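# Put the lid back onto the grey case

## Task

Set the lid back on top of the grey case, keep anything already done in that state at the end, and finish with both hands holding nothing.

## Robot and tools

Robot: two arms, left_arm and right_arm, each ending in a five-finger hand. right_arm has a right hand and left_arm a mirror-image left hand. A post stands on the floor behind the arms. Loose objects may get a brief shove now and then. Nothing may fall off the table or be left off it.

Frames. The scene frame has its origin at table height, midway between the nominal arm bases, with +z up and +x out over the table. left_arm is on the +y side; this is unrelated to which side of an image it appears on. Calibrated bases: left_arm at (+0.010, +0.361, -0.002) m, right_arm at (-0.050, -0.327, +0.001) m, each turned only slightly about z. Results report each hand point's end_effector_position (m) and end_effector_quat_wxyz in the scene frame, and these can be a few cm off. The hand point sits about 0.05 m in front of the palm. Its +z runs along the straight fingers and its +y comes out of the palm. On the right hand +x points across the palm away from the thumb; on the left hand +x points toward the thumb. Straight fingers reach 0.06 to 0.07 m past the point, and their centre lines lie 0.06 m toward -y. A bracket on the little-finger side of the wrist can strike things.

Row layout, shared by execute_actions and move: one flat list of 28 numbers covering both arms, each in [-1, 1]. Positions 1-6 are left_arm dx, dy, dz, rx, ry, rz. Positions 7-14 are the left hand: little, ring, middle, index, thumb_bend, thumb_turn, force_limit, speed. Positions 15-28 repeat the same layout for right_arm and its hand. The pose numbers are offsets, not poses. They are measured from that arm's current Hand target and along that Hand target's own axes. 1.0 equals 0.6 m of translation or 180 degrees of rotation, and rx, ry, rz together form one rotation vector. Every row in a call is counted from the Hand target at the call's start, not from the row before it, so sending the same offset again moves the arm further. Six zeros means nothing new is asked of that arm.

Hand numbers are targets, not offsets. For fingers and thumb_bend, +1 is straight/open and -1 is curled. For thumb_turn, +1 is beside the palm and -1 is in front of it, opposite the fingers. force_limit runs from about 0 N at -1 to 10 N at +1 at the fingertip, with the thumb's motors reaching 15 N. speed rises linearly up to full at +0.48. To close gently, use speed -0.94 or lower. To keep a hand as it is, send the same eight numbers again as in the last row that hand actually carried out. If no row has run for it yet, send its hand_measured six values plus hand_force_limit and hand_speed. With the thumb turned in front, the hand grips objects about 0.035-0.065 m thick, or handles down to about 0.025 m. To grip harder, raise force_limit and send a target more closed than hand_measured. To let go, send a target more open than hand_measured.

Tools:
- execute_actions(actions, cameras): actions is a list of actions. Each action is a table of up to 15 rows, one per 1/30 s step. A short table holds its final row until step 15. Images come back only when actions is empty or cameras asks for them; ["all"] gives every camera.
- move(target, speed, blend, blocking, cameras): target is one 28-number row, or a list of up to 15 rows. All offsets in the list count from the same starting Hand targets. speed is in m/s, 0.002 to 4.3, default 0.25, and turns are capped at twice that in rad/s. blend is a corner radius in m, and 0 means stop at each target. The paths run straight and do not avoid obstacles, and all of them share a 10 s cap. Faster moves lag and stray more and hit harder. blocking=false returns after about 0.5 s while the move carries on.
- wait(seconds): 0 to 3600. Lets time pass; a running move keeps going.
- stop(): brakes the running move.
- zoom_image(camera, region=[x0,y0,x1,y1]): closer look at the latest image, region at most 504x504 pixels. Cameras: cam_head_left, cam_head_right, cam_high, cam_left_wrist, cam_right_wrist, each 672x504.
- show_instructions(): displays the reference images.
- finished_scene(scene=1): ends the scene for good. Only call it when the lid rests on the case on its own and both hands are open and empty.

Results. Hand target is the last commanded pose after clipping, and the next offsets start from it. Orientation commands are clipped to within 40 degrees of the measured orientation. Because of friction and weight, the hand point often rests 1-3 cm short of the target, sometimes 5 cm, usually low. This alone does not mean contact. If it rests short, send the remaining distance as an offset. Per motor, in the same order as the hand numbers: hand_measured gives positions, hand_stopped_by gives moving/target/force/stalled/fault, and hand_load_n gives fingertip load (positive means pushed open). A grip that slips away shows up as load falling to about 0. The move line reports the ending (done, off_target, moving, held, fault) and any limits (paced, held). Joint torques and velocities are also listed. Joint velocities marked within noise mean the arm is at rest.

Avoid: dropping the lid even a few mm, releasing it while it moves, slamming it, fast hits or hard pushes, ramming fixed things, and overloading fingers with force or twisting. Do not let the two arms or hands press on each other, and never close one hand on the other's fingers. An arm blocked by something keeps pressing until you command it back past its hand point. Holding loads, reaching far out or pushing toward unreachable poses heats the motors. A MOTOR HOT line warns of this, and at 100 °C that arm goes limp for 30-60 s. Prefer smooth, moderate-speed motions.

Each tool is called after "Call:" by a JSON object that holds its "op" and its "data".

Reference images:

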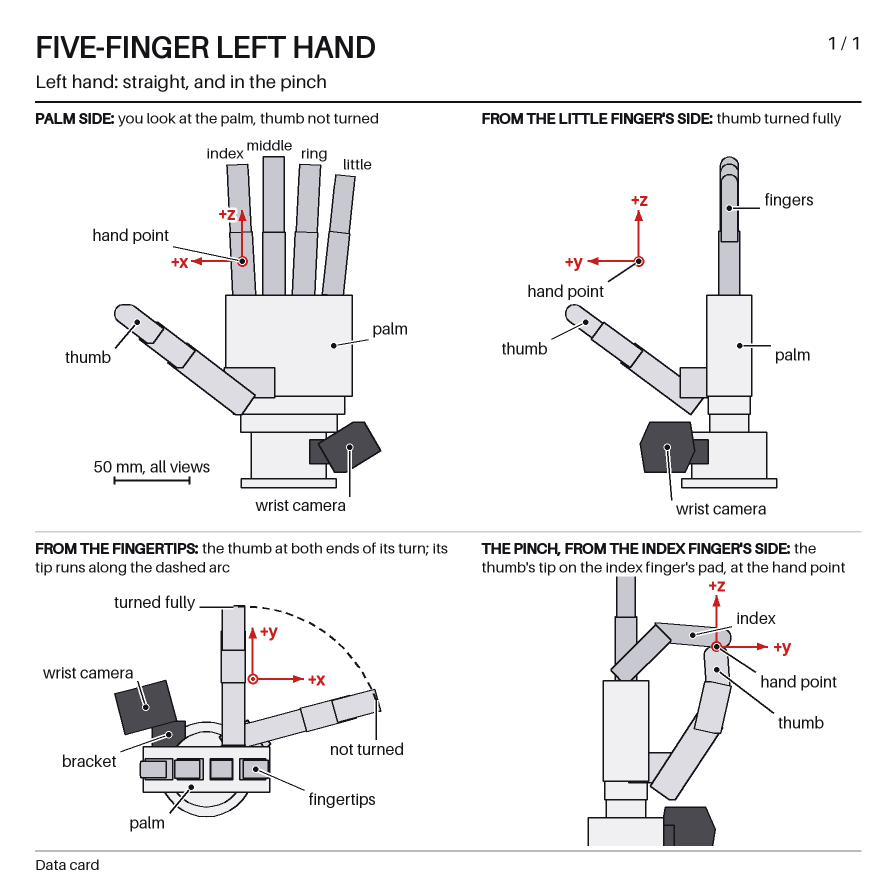

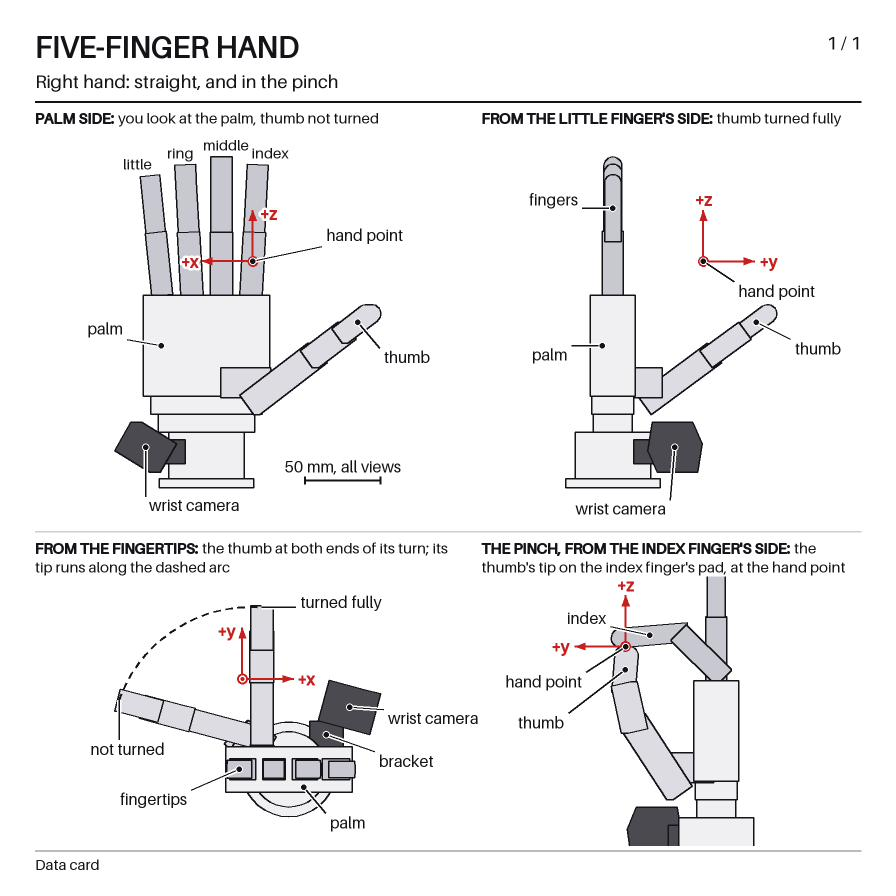

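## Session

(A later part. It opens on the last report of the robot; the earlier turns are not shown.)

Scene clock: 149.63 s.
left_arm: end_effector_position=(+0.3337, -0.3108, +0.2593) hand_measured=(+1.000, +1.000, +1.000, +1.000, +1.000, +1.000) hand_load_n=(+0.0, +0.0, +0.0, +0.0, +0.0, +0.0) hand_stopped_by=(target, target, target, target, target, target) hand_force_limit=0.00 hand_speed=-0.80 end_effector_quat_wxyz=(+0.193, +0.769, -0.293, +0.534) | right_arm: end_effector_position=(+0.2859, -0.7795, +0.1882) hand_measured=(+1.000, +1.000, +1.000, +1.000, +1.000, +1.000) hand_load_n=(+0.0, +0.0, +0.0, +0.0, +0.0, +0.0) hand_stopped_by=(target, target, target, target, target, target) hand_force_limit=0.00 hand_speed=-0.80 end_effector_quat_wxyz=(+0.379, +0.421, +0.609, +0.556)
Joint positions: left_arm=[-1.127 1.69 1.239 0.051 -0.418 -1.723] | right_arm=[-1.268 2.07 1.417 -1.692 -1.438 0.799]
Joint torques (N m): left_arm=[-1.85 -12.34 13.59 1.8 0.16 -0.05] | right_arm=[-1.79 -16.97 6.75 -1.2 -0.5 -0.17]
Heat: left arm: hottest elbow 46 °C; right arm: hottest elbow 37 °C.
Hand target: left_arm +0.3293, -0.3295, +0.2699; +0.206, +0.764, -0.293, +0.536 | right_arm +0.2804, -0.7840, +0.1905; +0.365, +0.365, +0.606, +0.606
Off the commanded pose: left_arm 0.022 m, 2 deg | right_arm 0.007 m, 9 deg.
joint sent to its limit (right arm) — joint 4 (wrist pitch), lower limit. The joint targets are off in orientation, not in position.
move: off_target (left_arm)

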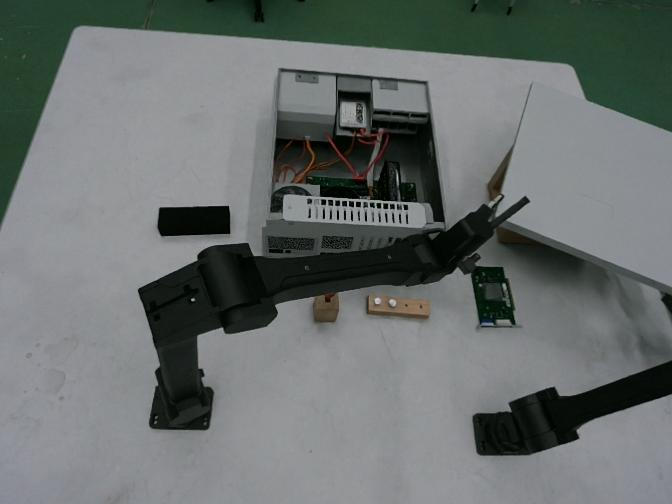

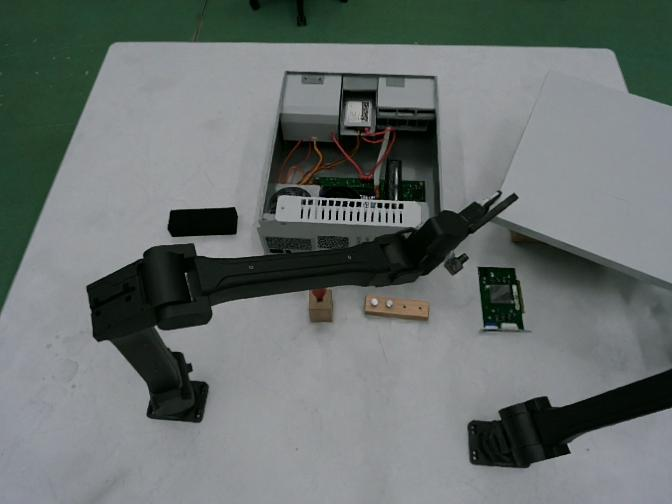

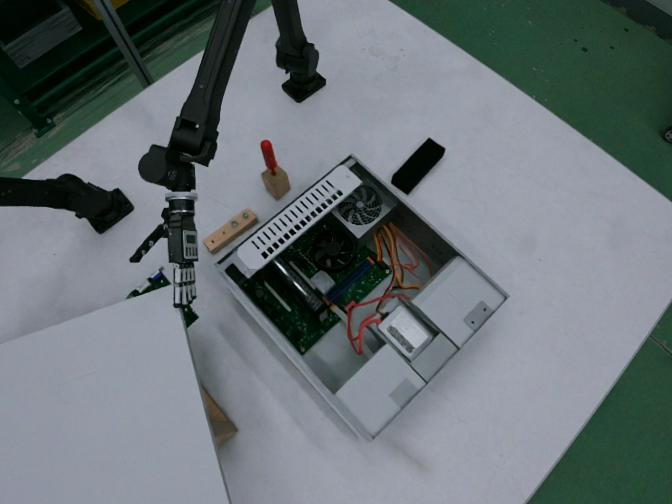

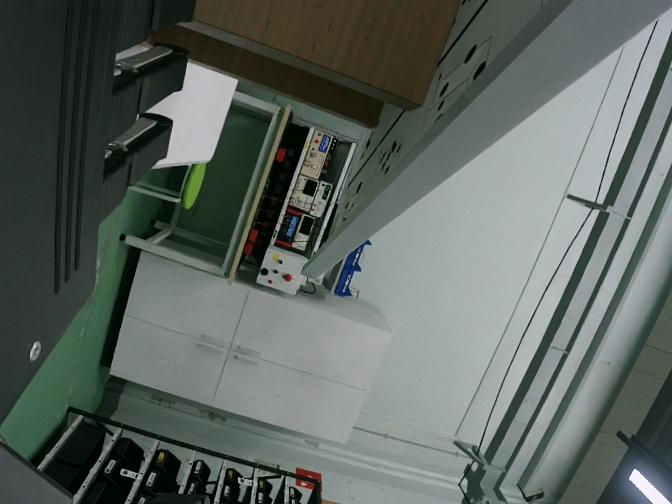

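Call:
{"op": "move", "data": {"target": [-0.0038,0.0997,-0.0103,0,0,0,1,1,1,1,1,1,0,-0.8,0,0,0,0,0,0,1,1,1,1,1,1,0,-0.8], "speed": 0.05, "cameras": ["cam_head_left","cam_head_right","cam_high","cam_right_wrist","cam_left_wrist"]}}

Scene clock: 151.93 s.
left_arm: end_effector_position=(+0.2887, -0.3534, +0.2603) hand_measured=(+1.000, +1.000, +1.000, +1.000, +1.000, +1.000) hand_load_n=(+0.0, +0.0, +0.0, +0.0, +0.0, -0.5) hand_stopped_by=(target, target, target, target, target, target) hand_force_limit=0.00 hand_speed=-0.80 end_effector_quat_wxyz=(+0.196, +0.767, -0.294, +0.536) | right_arm: end_effector_position=(+0.2859, -0.7795, +0.1882) hand_measured=(+1.000, +1.000, +1.000, +1.000, +1.000, +1.000) hand_load_n=(+0.0, +0.0, +0.0, +0.0, +0.0, +0.0) hand_stopped_by=(target, target, target, target, target, target) hand_force_limit=0.00 hand_speed=-0.80 end_effector_quat_wxyz=(+0.379, +0.421, +0.609, +0.556)
Joint positions: left_arm=[-1.228 1.746 1.315 0.021 -0.506 -1.764] | right_arm=[-1.268 2.07 1.417 -1.692 -1.438 0.799]
Joint torques (N m): left_arm=[-1.2 -13.39 13.97 1.44 0.03 -0.09] | right_arm=[-1.79 -16.97 6.75 -1.2 -0.49 -0.17]
Heat: left arm: hottest elbow 46 °C; right arm: hottest elbow 37 °C.
Hand target: left_arm +0.2845, -0.3696, +0.2700; +0.206, +0.764, -0.293, +0.536 | right_arm +0.2804, -0.7840, +0.1905; +0.365, +0.365, +0.606, +0.606
Off the commanded pose: left_arm 0.019 m, 1 deg | right_arm 0.007 m, 9 deg.
joint sent to its limit (right arm) — joint 4 (wrist pitch), lower limit. The joint targets are off in orientation, not in position.
move: off_target (left_arm)

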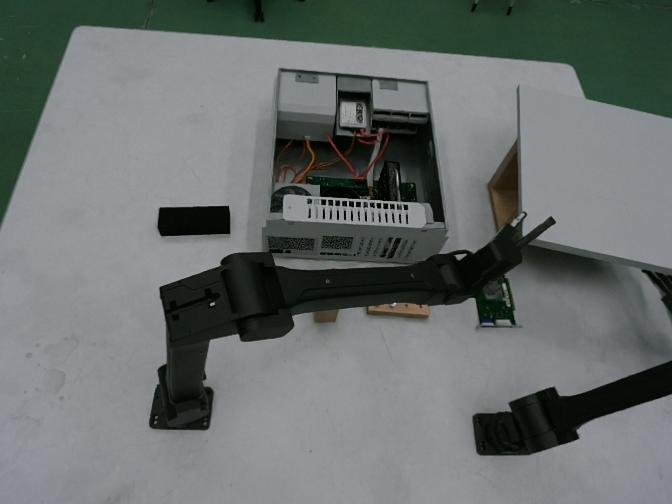

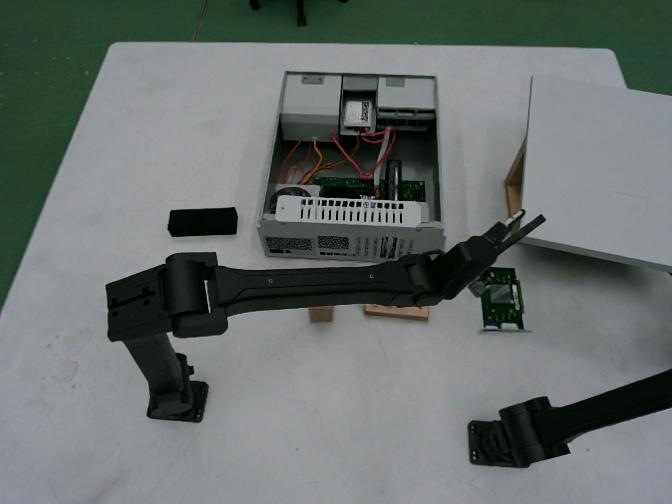

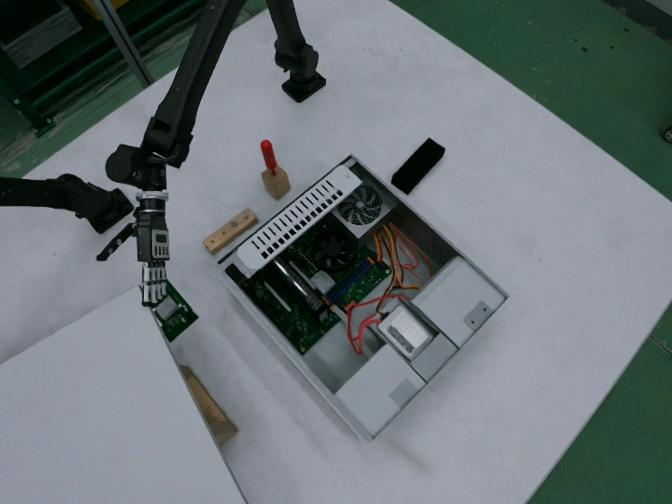

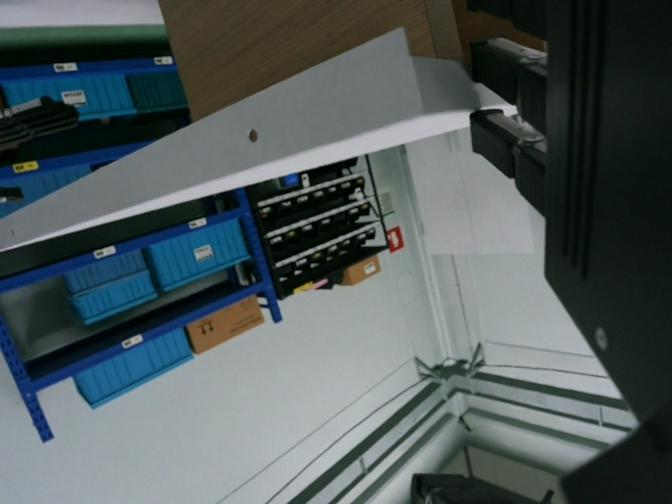

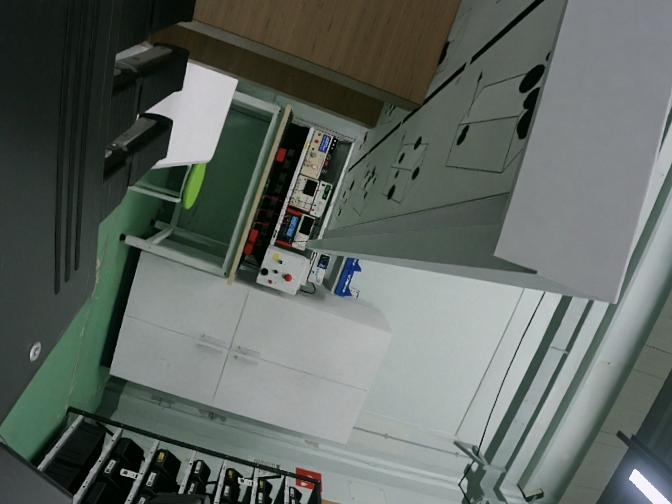

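Call:
{"op": "move", "data": {"target": [-0.0013,0.0705,-0.0033,0,0,0,1,1,1,1,1,1,0,-0.8,0,0,0,0,0,0,1,1,1,1,1,1,0,-0.8], "speed": 0.05, "cameras": ["cam_head_left","cam_head_right","cam_high","cam_right_wrist"]}}

Scene clock: 154.07 s.
left_arm: end_effector_position=(+0.2601, -0.3838, +0.2611) hand_measured=(+1.000, +1.000, +1.000, +1.000, +1.000, +1.000) hand_load_n=(+0.0, +0.0, +0.0, +0.0, -0.5, +0.0) hand_stopped_by=(target, target, target, target, target, target) hand_force_limit=0.00 hand_speed=-0.80 end_effector_quat_wxyz=(+0.196, +0.767, -0.294, +0.536) | right_arm: end_effector_position=(+0.2859, -0.7795, +0.1882) hand_measured=(+1.000, +1.000, +1.000, +1.000, +1.000, +1.000) hand_load_n=(+0.0, +0.0, +0.0, +0.0, -0.5, +0.0) hand_stopped_by=(target, target, target, target, target, target) hand_force_limit=0.00 hand_speed=-0.80 end_effector_quat_wxyz=(+0.379, +0.421, +0.609, +0.556)
Joint positions: left_arm=[-1.29 1.796 1.39 -0.018 -0.563 -1.792] | right_arm=[-1.268 2.07 1.417 -1.692 -1.438 0.799]
Joint torques (N m): left_arm=[-1.44 -14.56 14.02 1.14 0.02 -0.08] | right_arm=[-1.79 -16.97 6.72 -1.2 -0.49 -0.17]
Heat: left arm: hottest elbow 46 °C; right arm: hottest elbow 37 °C.
Hand target: left_arm +0.2544, -0.3997, +0.2701; +0.206, +0.764, -0.293, +0.536 | right_arm +0.2804, -0.7840, +0.1905; +0.365, +0.365, +0.606, +0.606
Off the commanded pose: left_arm 0.019 m, 1 deg | right_arm 0.007 m, 9 deg.
joint sent to its limit (right arm) — joint 4 (wrist pitch), lower limit. The joint targets are off in orientation, not in position.
move: off_target (left_arm)

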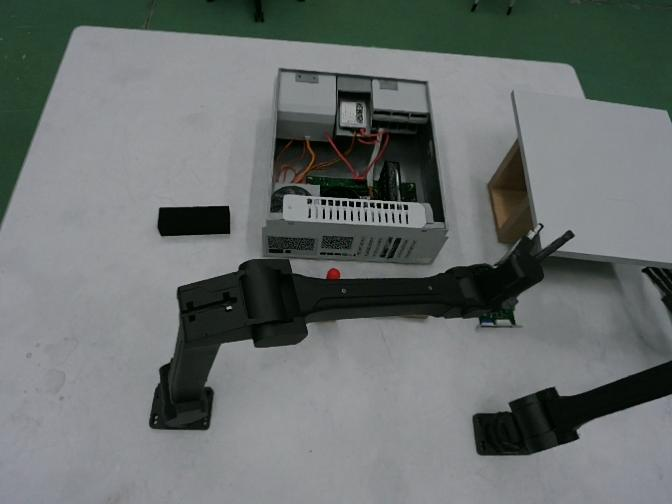

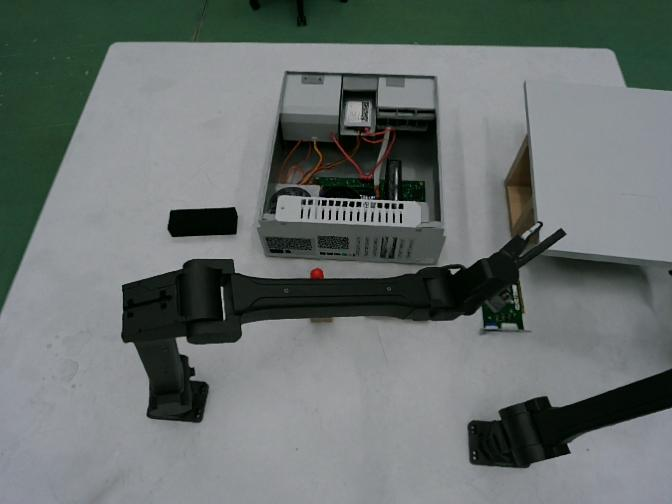

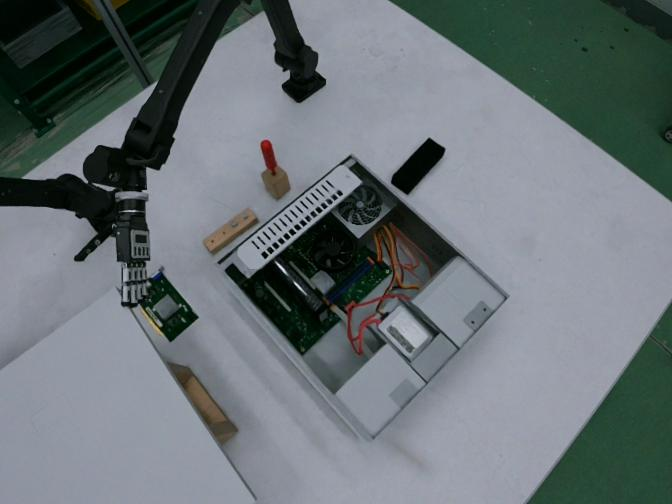

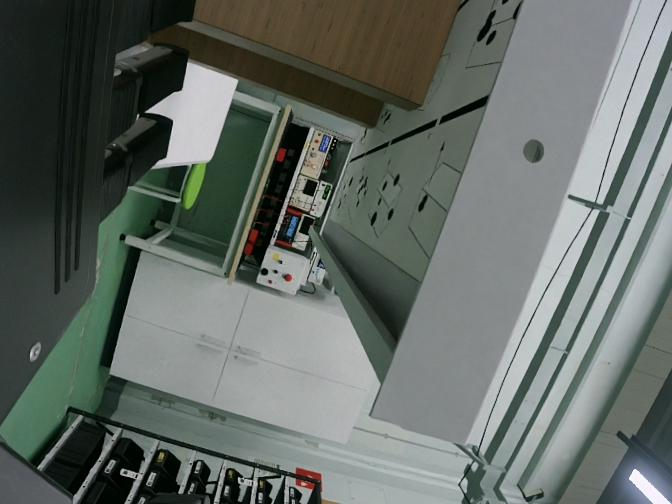

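Call:
{"op": "move", "data": {"target": [[-0.0167,-0.1793,-0.0467,0,0,0,1,1,1,1,1,1,0,-0.8,0.0877,0,-0.293,0,0,0,1,1,1,1,1,1,0,-0.8],[0.0898,-0.2412,-0.1442,0,0,0,1,1,1,1,1,1,0,-0.8,-0.1707,0.2333,-0.0907,0.2242,-0.0999,-0.4506,1,1,1,1,1,1,0,-0.8]], "speed": 0.15, "cameras": ["all"]}}

Scene clock: 166.37 s.
left_arm: end_effector_position=(+0.3004, -0.2538, +0.3448) hand_measured=(+1.000, +1.000, +1.000, +1.000, +1.000, +1.000) hand_load_n=(+0.0, +0.0, +0.0, -0.5, +0.0, +0.0) hand_stopped_by=(target, target, target, target, target, target) hand_force_limit=0.00 hand_speed=-0.80 end_effector_quat_wxyz=(+0.210, +0.765, -0.292, +0.535) | right_arm: end_effector_position=(+0.2714, -0.8912, +0.3043) hand_measured=(+1.000, +1.000, +1.000, +1.000, +1.000, +1.000) hand_load_n=(+0.0, +0.0, +0.0, +0.0, +0.0, -0.5) hand_stopped_by=(target, target, target, target, target, target) hand_force_limit=0.00 hand_speed=-0.80 end_effector_quat_wxyz=(+0.599, +0.100, +0.794, -0.025)
Joint positions: left_arm=[-1.134 1.447 1.173 -0.103 -0.402 -1.734] | right_arm=[-1.344 1.811 1.515 -0.392 -1.111 1.02]
Joint torques (N m): left_arm=[0.32 -11.81 11.36 1.25 0.14 0.1] | right_arm=[-0.09 -17.32 13.94 1.7 -0.38 -0.13]
Heat: left arm: hottest elbow 46 °C; right arm: hottest elbow 37 °C.
Hand target: left_arm +0.3044, -0.2497, +0.3501; +0.206, +0.764, -0.293, +0.536 | right_arm +0.2801, -0.9000, +0.3303; +0.606, +0.069, +0.790, -0.054
Off the commanded pose: left_arm 0.008 m, 0 deg | right_arm 0.029 m, 5 deg.
move: off_target (right_arm)

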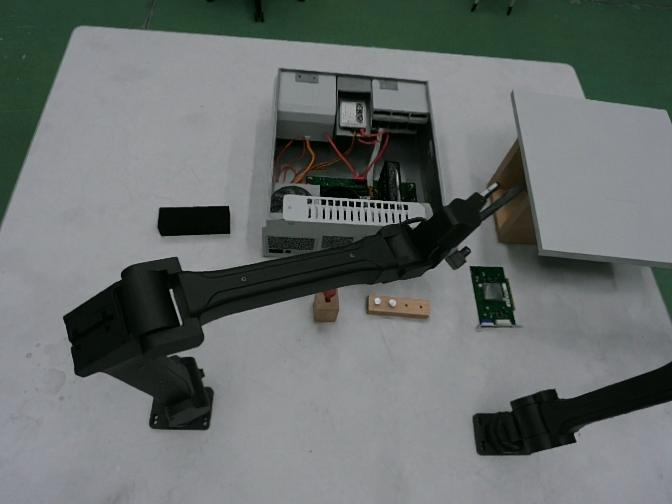

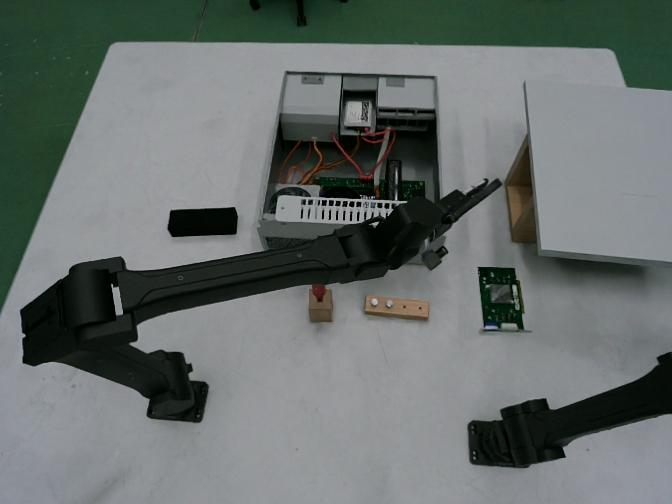

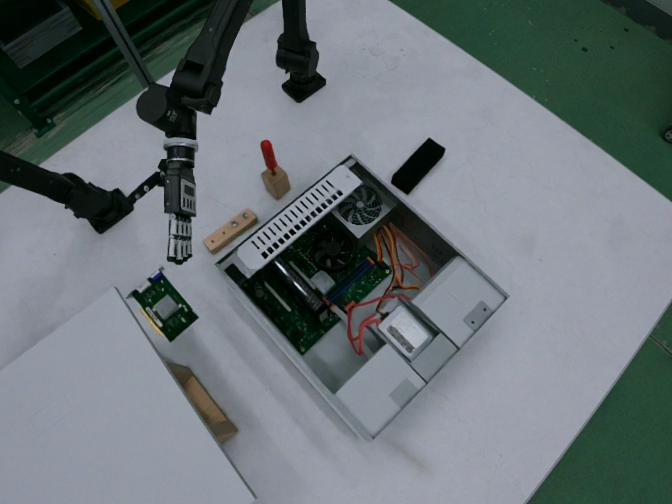

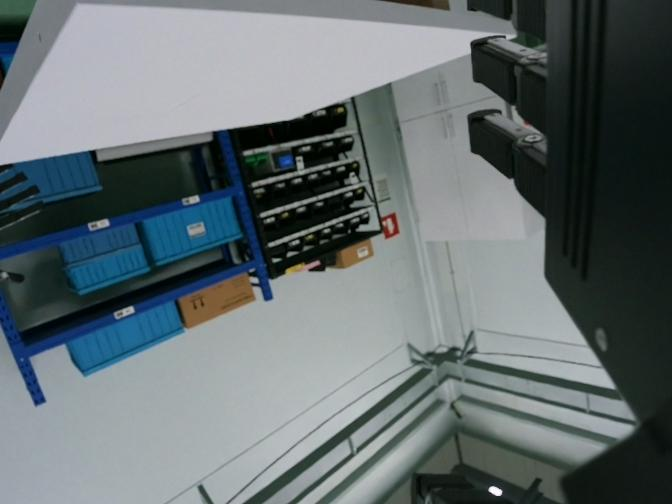

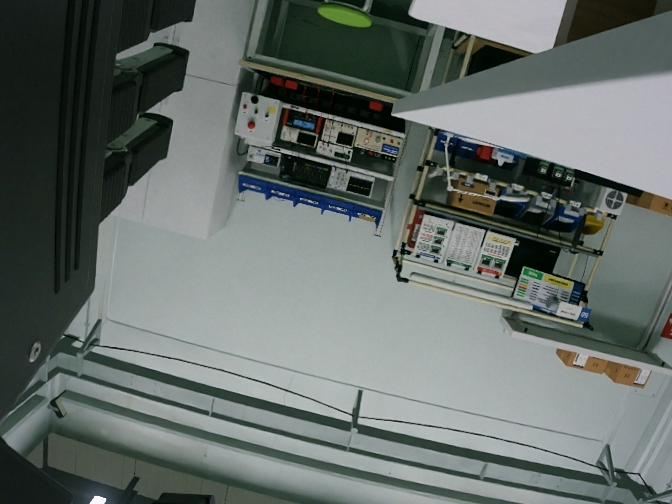

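Call:
{"op": "move", "data": {"target": [0,0,0,0,0,0,1,1,1,1,1,1,0,-0.8,0.0528,0.2275,0.1565,-0.118,0,-0.0317,1,1,1,1,1,1,0,-0.8], "speed": 0.1, "cameras": ["cam_head_left","cam_head_right","cam_high","cam_right_wrist"]}}

Scene clock: 170.37 s.
left_arm: end_effector_position=(+0.3004, -0.2538, +0.3448) hand_measured=(+1.000, +1.000, +1.000, +1.000, +1.000, +1.000) hand_load_n=(+0.0, +0.0, +0.0, +0.0, -0.5, +0.0) hand_stopped_by=(target, target, target, target, target, target) hand_force_limit=0.00 hand_speed=-0.80 end_effector_quat_wxyz=(+0.210, +0.765, -0.292, +0.535) | right_arm: end_effector_position=(+0.3734, -0.7828, +0.2709) hand_measured=(+1.000, +1.000, +1.000, +1.000, +1.000, +1.000) hand_load_n=(+0.0, +0.0, +0.5, +0.0, +0.0, -0.5) hand_stopped_by=(target, target, target, target, target, target) hand_force_limit=0.00 hand_speed=-0.80 end_effector_quat_wxyz=(+0.604, -0.065, +0.792, +0.062)
Joint positions: left_arm=[-1.134 1.447 1.173 -0.103 -0.402 -1.734] | right_arm=[-1.128 1.857 1.515 -0.531 -1.22 0.75]
Joint torques (N m): left_arm=[-0.09 -12.34 11.15 1.44 0.15 0.18] | right_arm=[0.56 -16.5 11.59 0.34 -0.87 -0.18]
Heat: left arm: hottest elbow 46 °C; right arm: hottest elbow 37 °C.
Hand target: left_arm +0.3044, -0.2497, +0.3501; +0.206, +0.764, -0.293, +0.536 | right_arm +0.3852, -0.7800, +0.2753; +0.605, -0.083, +0.789, +0.063
Off the commanded pose: left_arm 0.008 m, 0 deg | right_arm 0.013 m, 2 deg.
move: off_target (right_arm)

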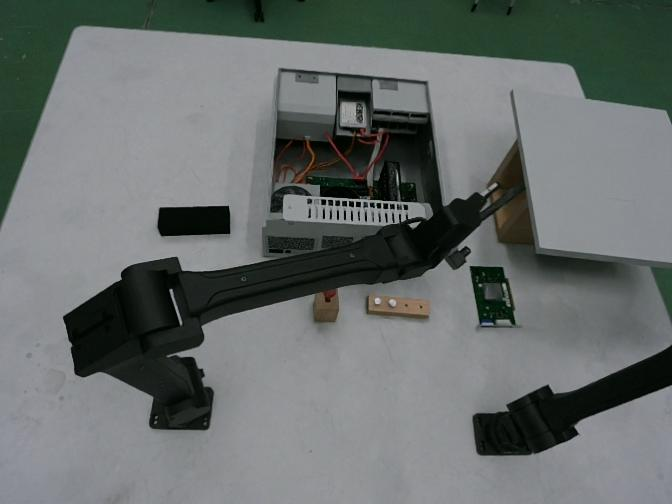

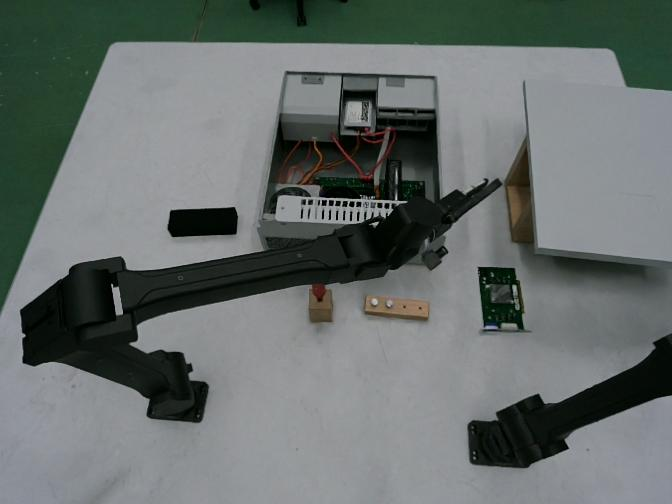

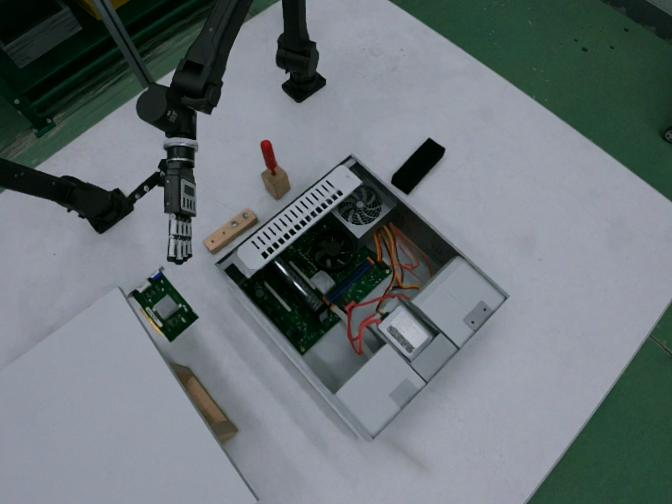

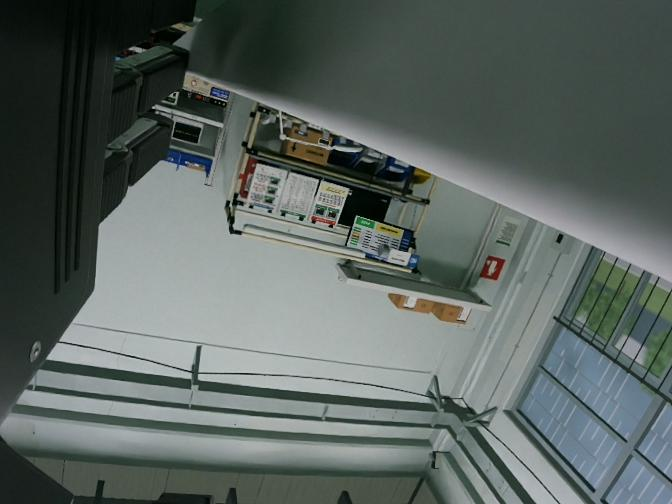

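Call:
{"op": "move", "data": {"target": [0,0,0,0,0,0,1,1,1,1,1,1,0,-0.8,0.0162,-0.0123,-0.0602,-0.0537,0,-0.0144,1,1,1,1,1,1,0,-0.8], "speed": 0.1, "cameras": ["cam_head_left","cam_head_right","cam_high","cam_right_wrist"]}}

Scene clock: 173.97 s.
left_arm: end_effector_position=(+0.3004, -0.2538, +0.3448) hand_measured=(+1.000, +1.000, +1.000, +1.000, +1.000, +1.000) hand_load_n=(+0.0, +0.0, +0.0, +0.0, +0.0, +0.0) hand_stopped_by=(target, target, target, target, target, target) hand_force_limit=0.00 hand_speed=-0.80 end_effector_quat_wxyz=(+0.210, +0.765, -0.292, +0.535) | right_arm: end_effector_position=(+0.3492, -0.7833, +0.2636) hand_measured=(+1.000, +1.000, +1.000, +1.000, +1.000, +1.000) hand_load_n=(+0.0, +0.0, +0.0, +0.0, +0.0, +0.0) hand_stopped_by=(target, target, target, target, target, target) hand_force_limit=0.00 hand_speed=-0.80 end_effector_quat_wxyz=(+0.594, -0.134, +0.781, +0.134)
Joint positions: left_arm=[-1.134 1.447 1.173 -0.103 -0.402 -1.734] | right_arm=[-1.153 2.061 1.853 -1.371 -1.311 0.043]
Joint torques (N m): left_arm=[0.91 -12.22 11.22 1.33 0.11 0.09] | right_arm=[-1.32 -18.78 12.82 -0.24 -0.73 -0.13]
Heat: left arm: hottest elbow 46 °C; right arm: hottest elbow 38 °C.
Hand target: left_arm +0.3044, -0.2497, +0.3501; +0.206, +0.764, -0.293, +0.536 | right_arm +0.3502, -0.7950, +0.2752; +0.597, -0.152, +0.779, +0.115
Off the commanded pose: left_arm 0.008 m, 0 deg | right_arm 0.017 m, 3 deg.
move: off_target (right_arm)

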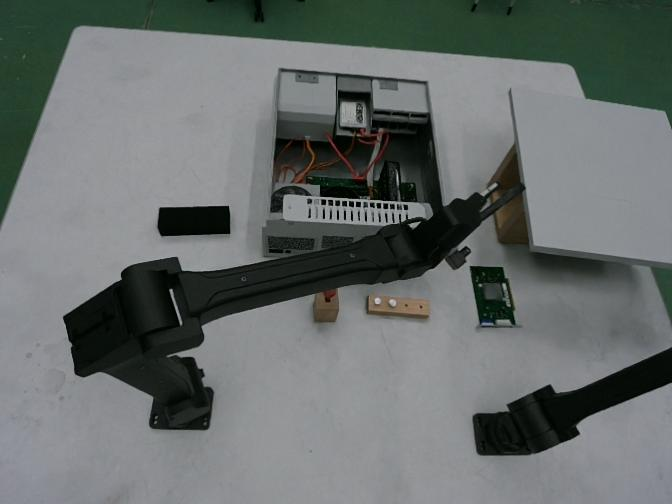

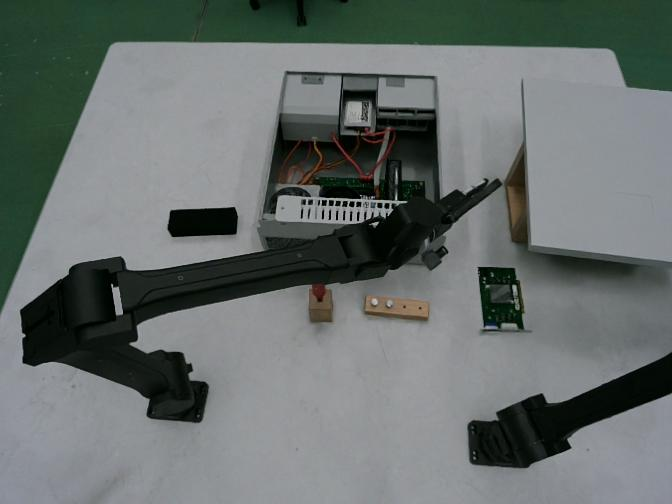

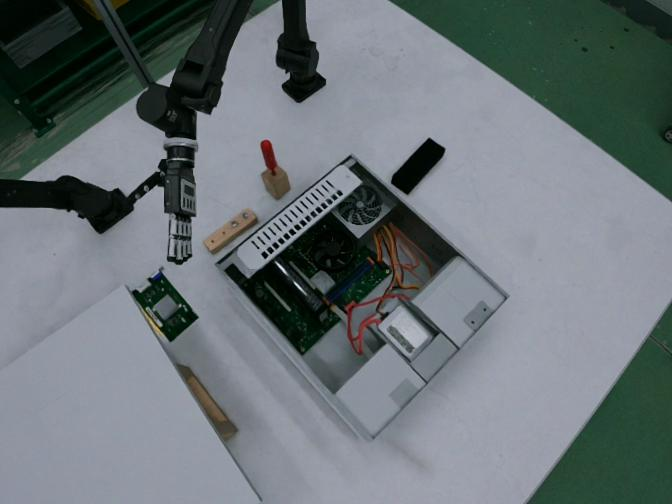

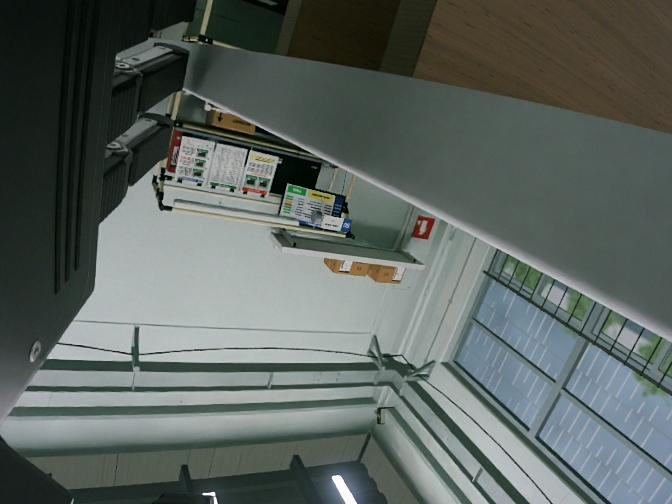

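Call:
{"op": "move", "data": {"target": [[0,0,0,0,0,0,1,1,1,1,1,1,0,-0.8,0.0042,-0.0387,-0.015,0,0,0,1,1,1,1,1,1,0,-0.8],[0,0,0,0,0,0,1,1,1,1,1,1,0,-0.8,-0.0358,-0.101,0.1342,0,0,0,1,1,1,1,1,1,0,-0.8],[0,0,0,0,0,0,1,1,1,1,1,1,0,-0.8,-0.0483,0.015,0.1792,0,0,0,1,1,1,1,1,1,0,-0.8]], "speed": [0.08,0.08,0.05], "cameras": ["cam_head_left","cam_head_right","cam_high","cam_right_wrist"]}}

Scene clock: 180.40 s.
left_arm: end_effector_position=(+0.3004, -0.2538, +0.3448) hand_measured=(+1.000, +1.000, +1.000, +1.000, +1.000, +1.000) hand_load_n=(+0.0, +0.0, +0.0, +0.0, +0.0, +0.0) hand_stopped_by=(target, target, target, target, target, target) hand_force_limit=0.00 hand_speed=-0.80 end_effector_quat_wxyz=(+0.210, +0.765, -0.292, +0.535) | right_arm: end_effector_position=(+0.4423, -0.7583, +0.2639) hand_measured=(+1.000, +1.000, +1.000, +1.000, +1.000, +1.000) hand_load_n=(+0.0, +0.0, +0.0, +0.0, +0.0, +0.0) hand_stopped_by=(target, target, target, target, target, target) hand_force_limit=0.00 hand_speed=-0.80 end_effector_quat_wxyz=(+0.595, -0.142, +0.783, +0.114)
Joint positions: left_arm=[-1.134 1.447 1.173 -0.103 -0.402 -1.734] | right_arm=[-1.006 2.001 1.739 -0.761 -1.254 0.58]
Joint velocities: left_arm=[within noise] | right_arm=[-0.015 0.005 0.002 -0.012 -0.007 -0.168]
Joint torques (N m): left_arm=[-0.26 -12.45 11.22 1.36 0.11 0.14] | right_arm=[0.73 -21.01 8.53 1.22 -0.79 0.11]
Heat: left arm: hottest elbow 46 °C; right arm: hottest elbow 38 °C.
Hand target: left_arm +0.3044, -0.2497, +0.3501; +0.206, +0.764, -0.293, +0.536 | right_arm +0.4501, -0.7449, +0.2753; +0.597, -0.152, +0.779, +0.115
Off the commanded pose: left_arm 0.008 m, 0 deg | right_arm 0.019 m, 1 deg.
move: off_target (right_arm)

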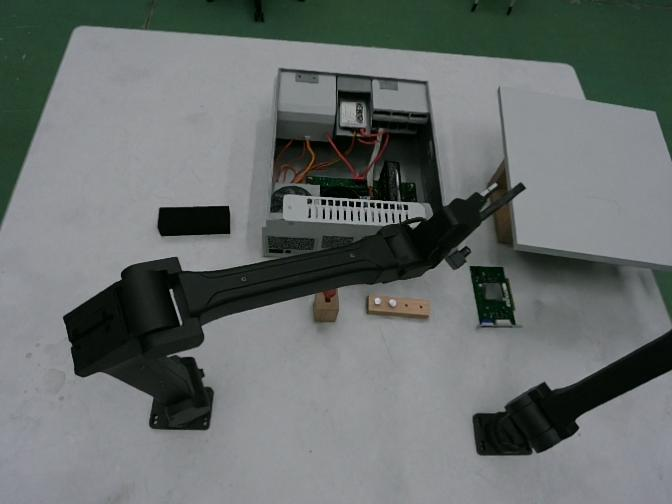

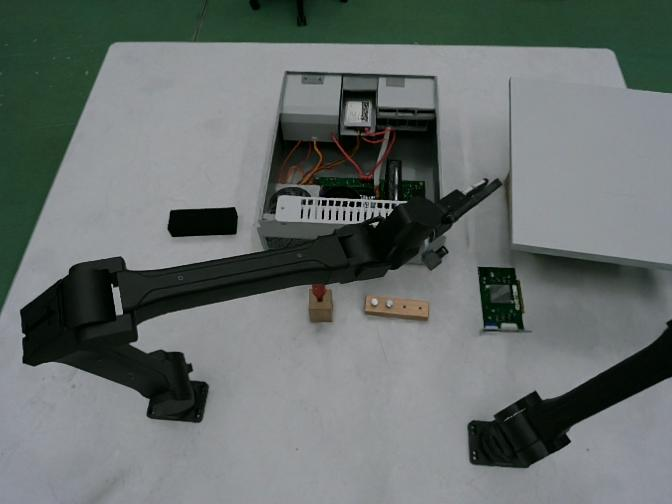

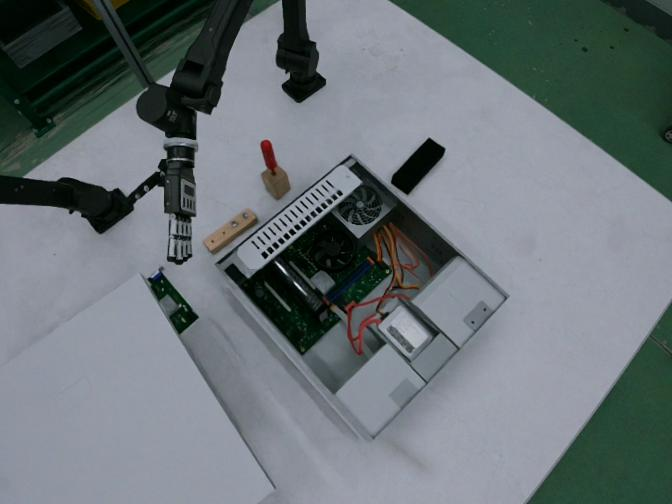

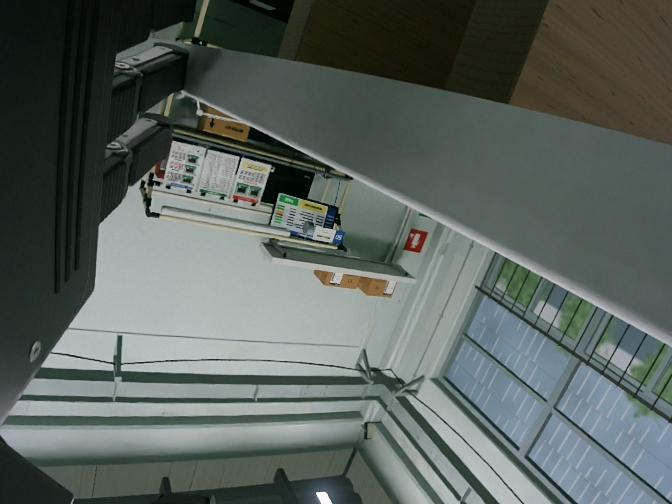

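Call:
{"op": "move", "data": {"target": [[0,0,0,0,0,0,1,1,1,1,1,1,0,-0.8,0.0066,-0.0618,-0.024,0,0,0,1,1,1,1,1,1,0,-0.8],[0,0,0,0,0,0,1,1,1,1,1,1,0,-0.8,-0.0333,-0.1242,0.1252,0,0,0,1,1,1,1,1,1,0,-0.8],[0,0,0,0,0,0,1,1,1,1,1,1,0,-0.8,-0.0423,-0.084,0.1582,0,0,0,1,1,1,1,1,1,0,-0.8],[0,0,0,0,0,0,1,1,1,1,1,1,0,-0.8,-0.0382,-0.0143,0.1418,0,0,0,1,1,1,1,1,1,0,-0.8]], "speed": [0.08,0.1,0.06,0.05], "cameras": ["cam_head_left","cam_head_right","cam_high","cam_right_wrist"]}}

Scene clock: 186.90 s.
left_arm: end_effector_position=(+0.3004, -0.2538, +0.3448) hand_measured=(+1.000, +1.000, +1.000, +1.000, +1.000, +1.000) hand_load_n=(+0.0, +0.0, +0.0, +0.0, +0.0, +0.0) hand_stopped_by=(target, target, target, target, target, target) hand_force_limit=0.00 hand_speed=-0.80 end_effector_quat_wxyz=(+0.210, +0.765, -0.292, +0.535) | right_arm: end_effector_position=(+0.5300, -0.7346, +0.2612) hand_measured=(+1.000, +1.000, +1.000, +1.000, +1.000, +1.000) hand_load_n=(+0.0, +0.0, +0.0, +0.0, +0.0, +0.0) hand_stopped_by=(target, target, target, target, target, target) hand_force_limit=0.00 hand_speed=-0.80 end_effector_quat_wxyz=(+0.593, -0.142, +0.784, +0.113)
Joint positions: left_arm=[-1.134 1.447 1.173 -0.103 -0.402 -1.734] | right_arm=[-0.877 2.051 1.783 -0.494 -1.168 0.86]
Joint torques (N m): left_arm=[0.73 -12.86 11.29 1.1 0.12 0.07] | right_arm=[0.56 -22.07 8.68 1.57 -0.8 0.12]
Heat: left arm: hottest elbow 46 °C; right arm: hottest elbow 38 °C.
Hand target: left_arm +0.3044, -0.2497, +0.3501; +0.206, +0.764, -0.293, +0.536 | right_arm +0.5350, -0.7199, +0.2754; +0.597, -0.152, +0.779, +0.115
Off the commanded pose: left_arm 0.008 m, 0 deg | right_arm 0.021 m, 1 deg.
move: off_target (right_arm)

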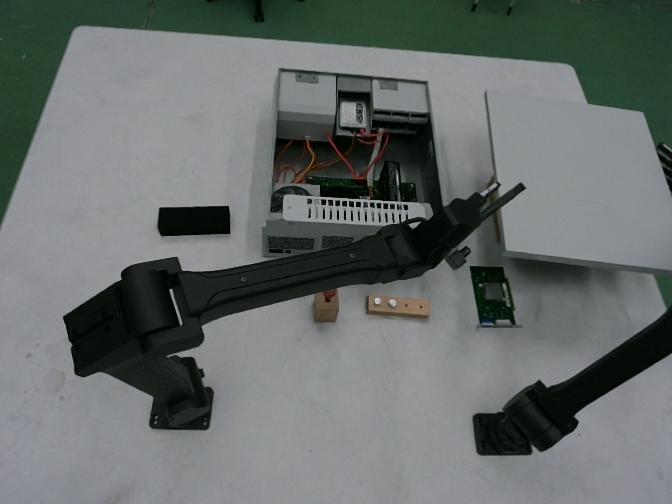

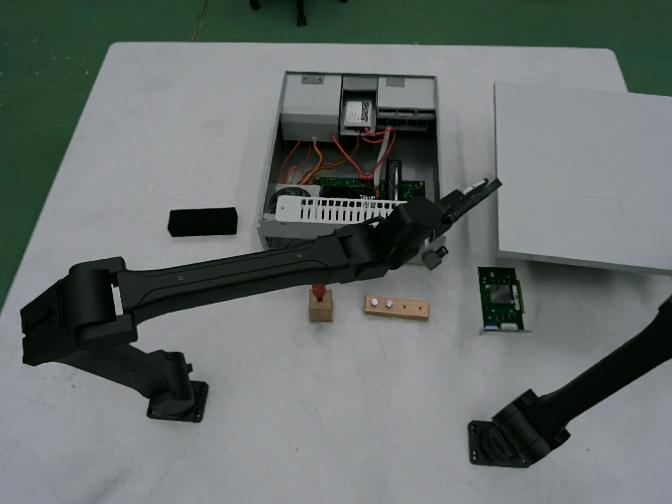

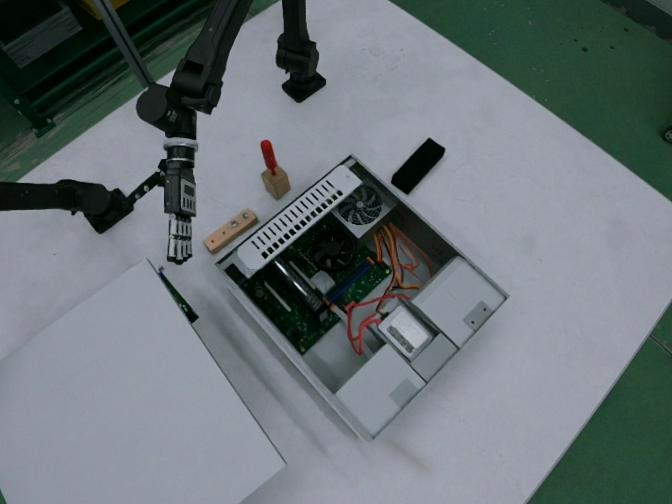

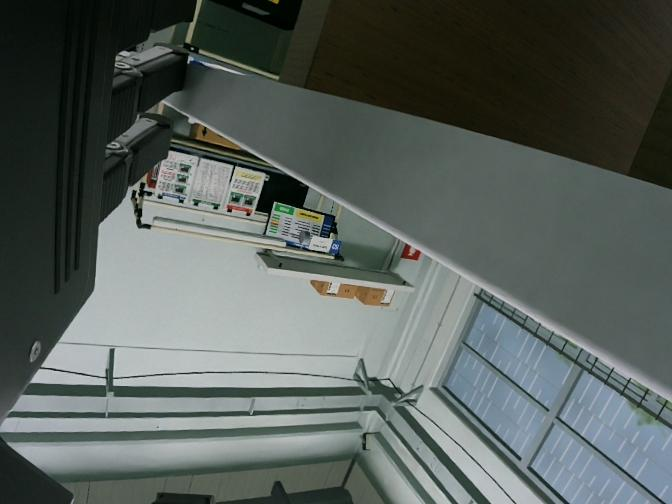

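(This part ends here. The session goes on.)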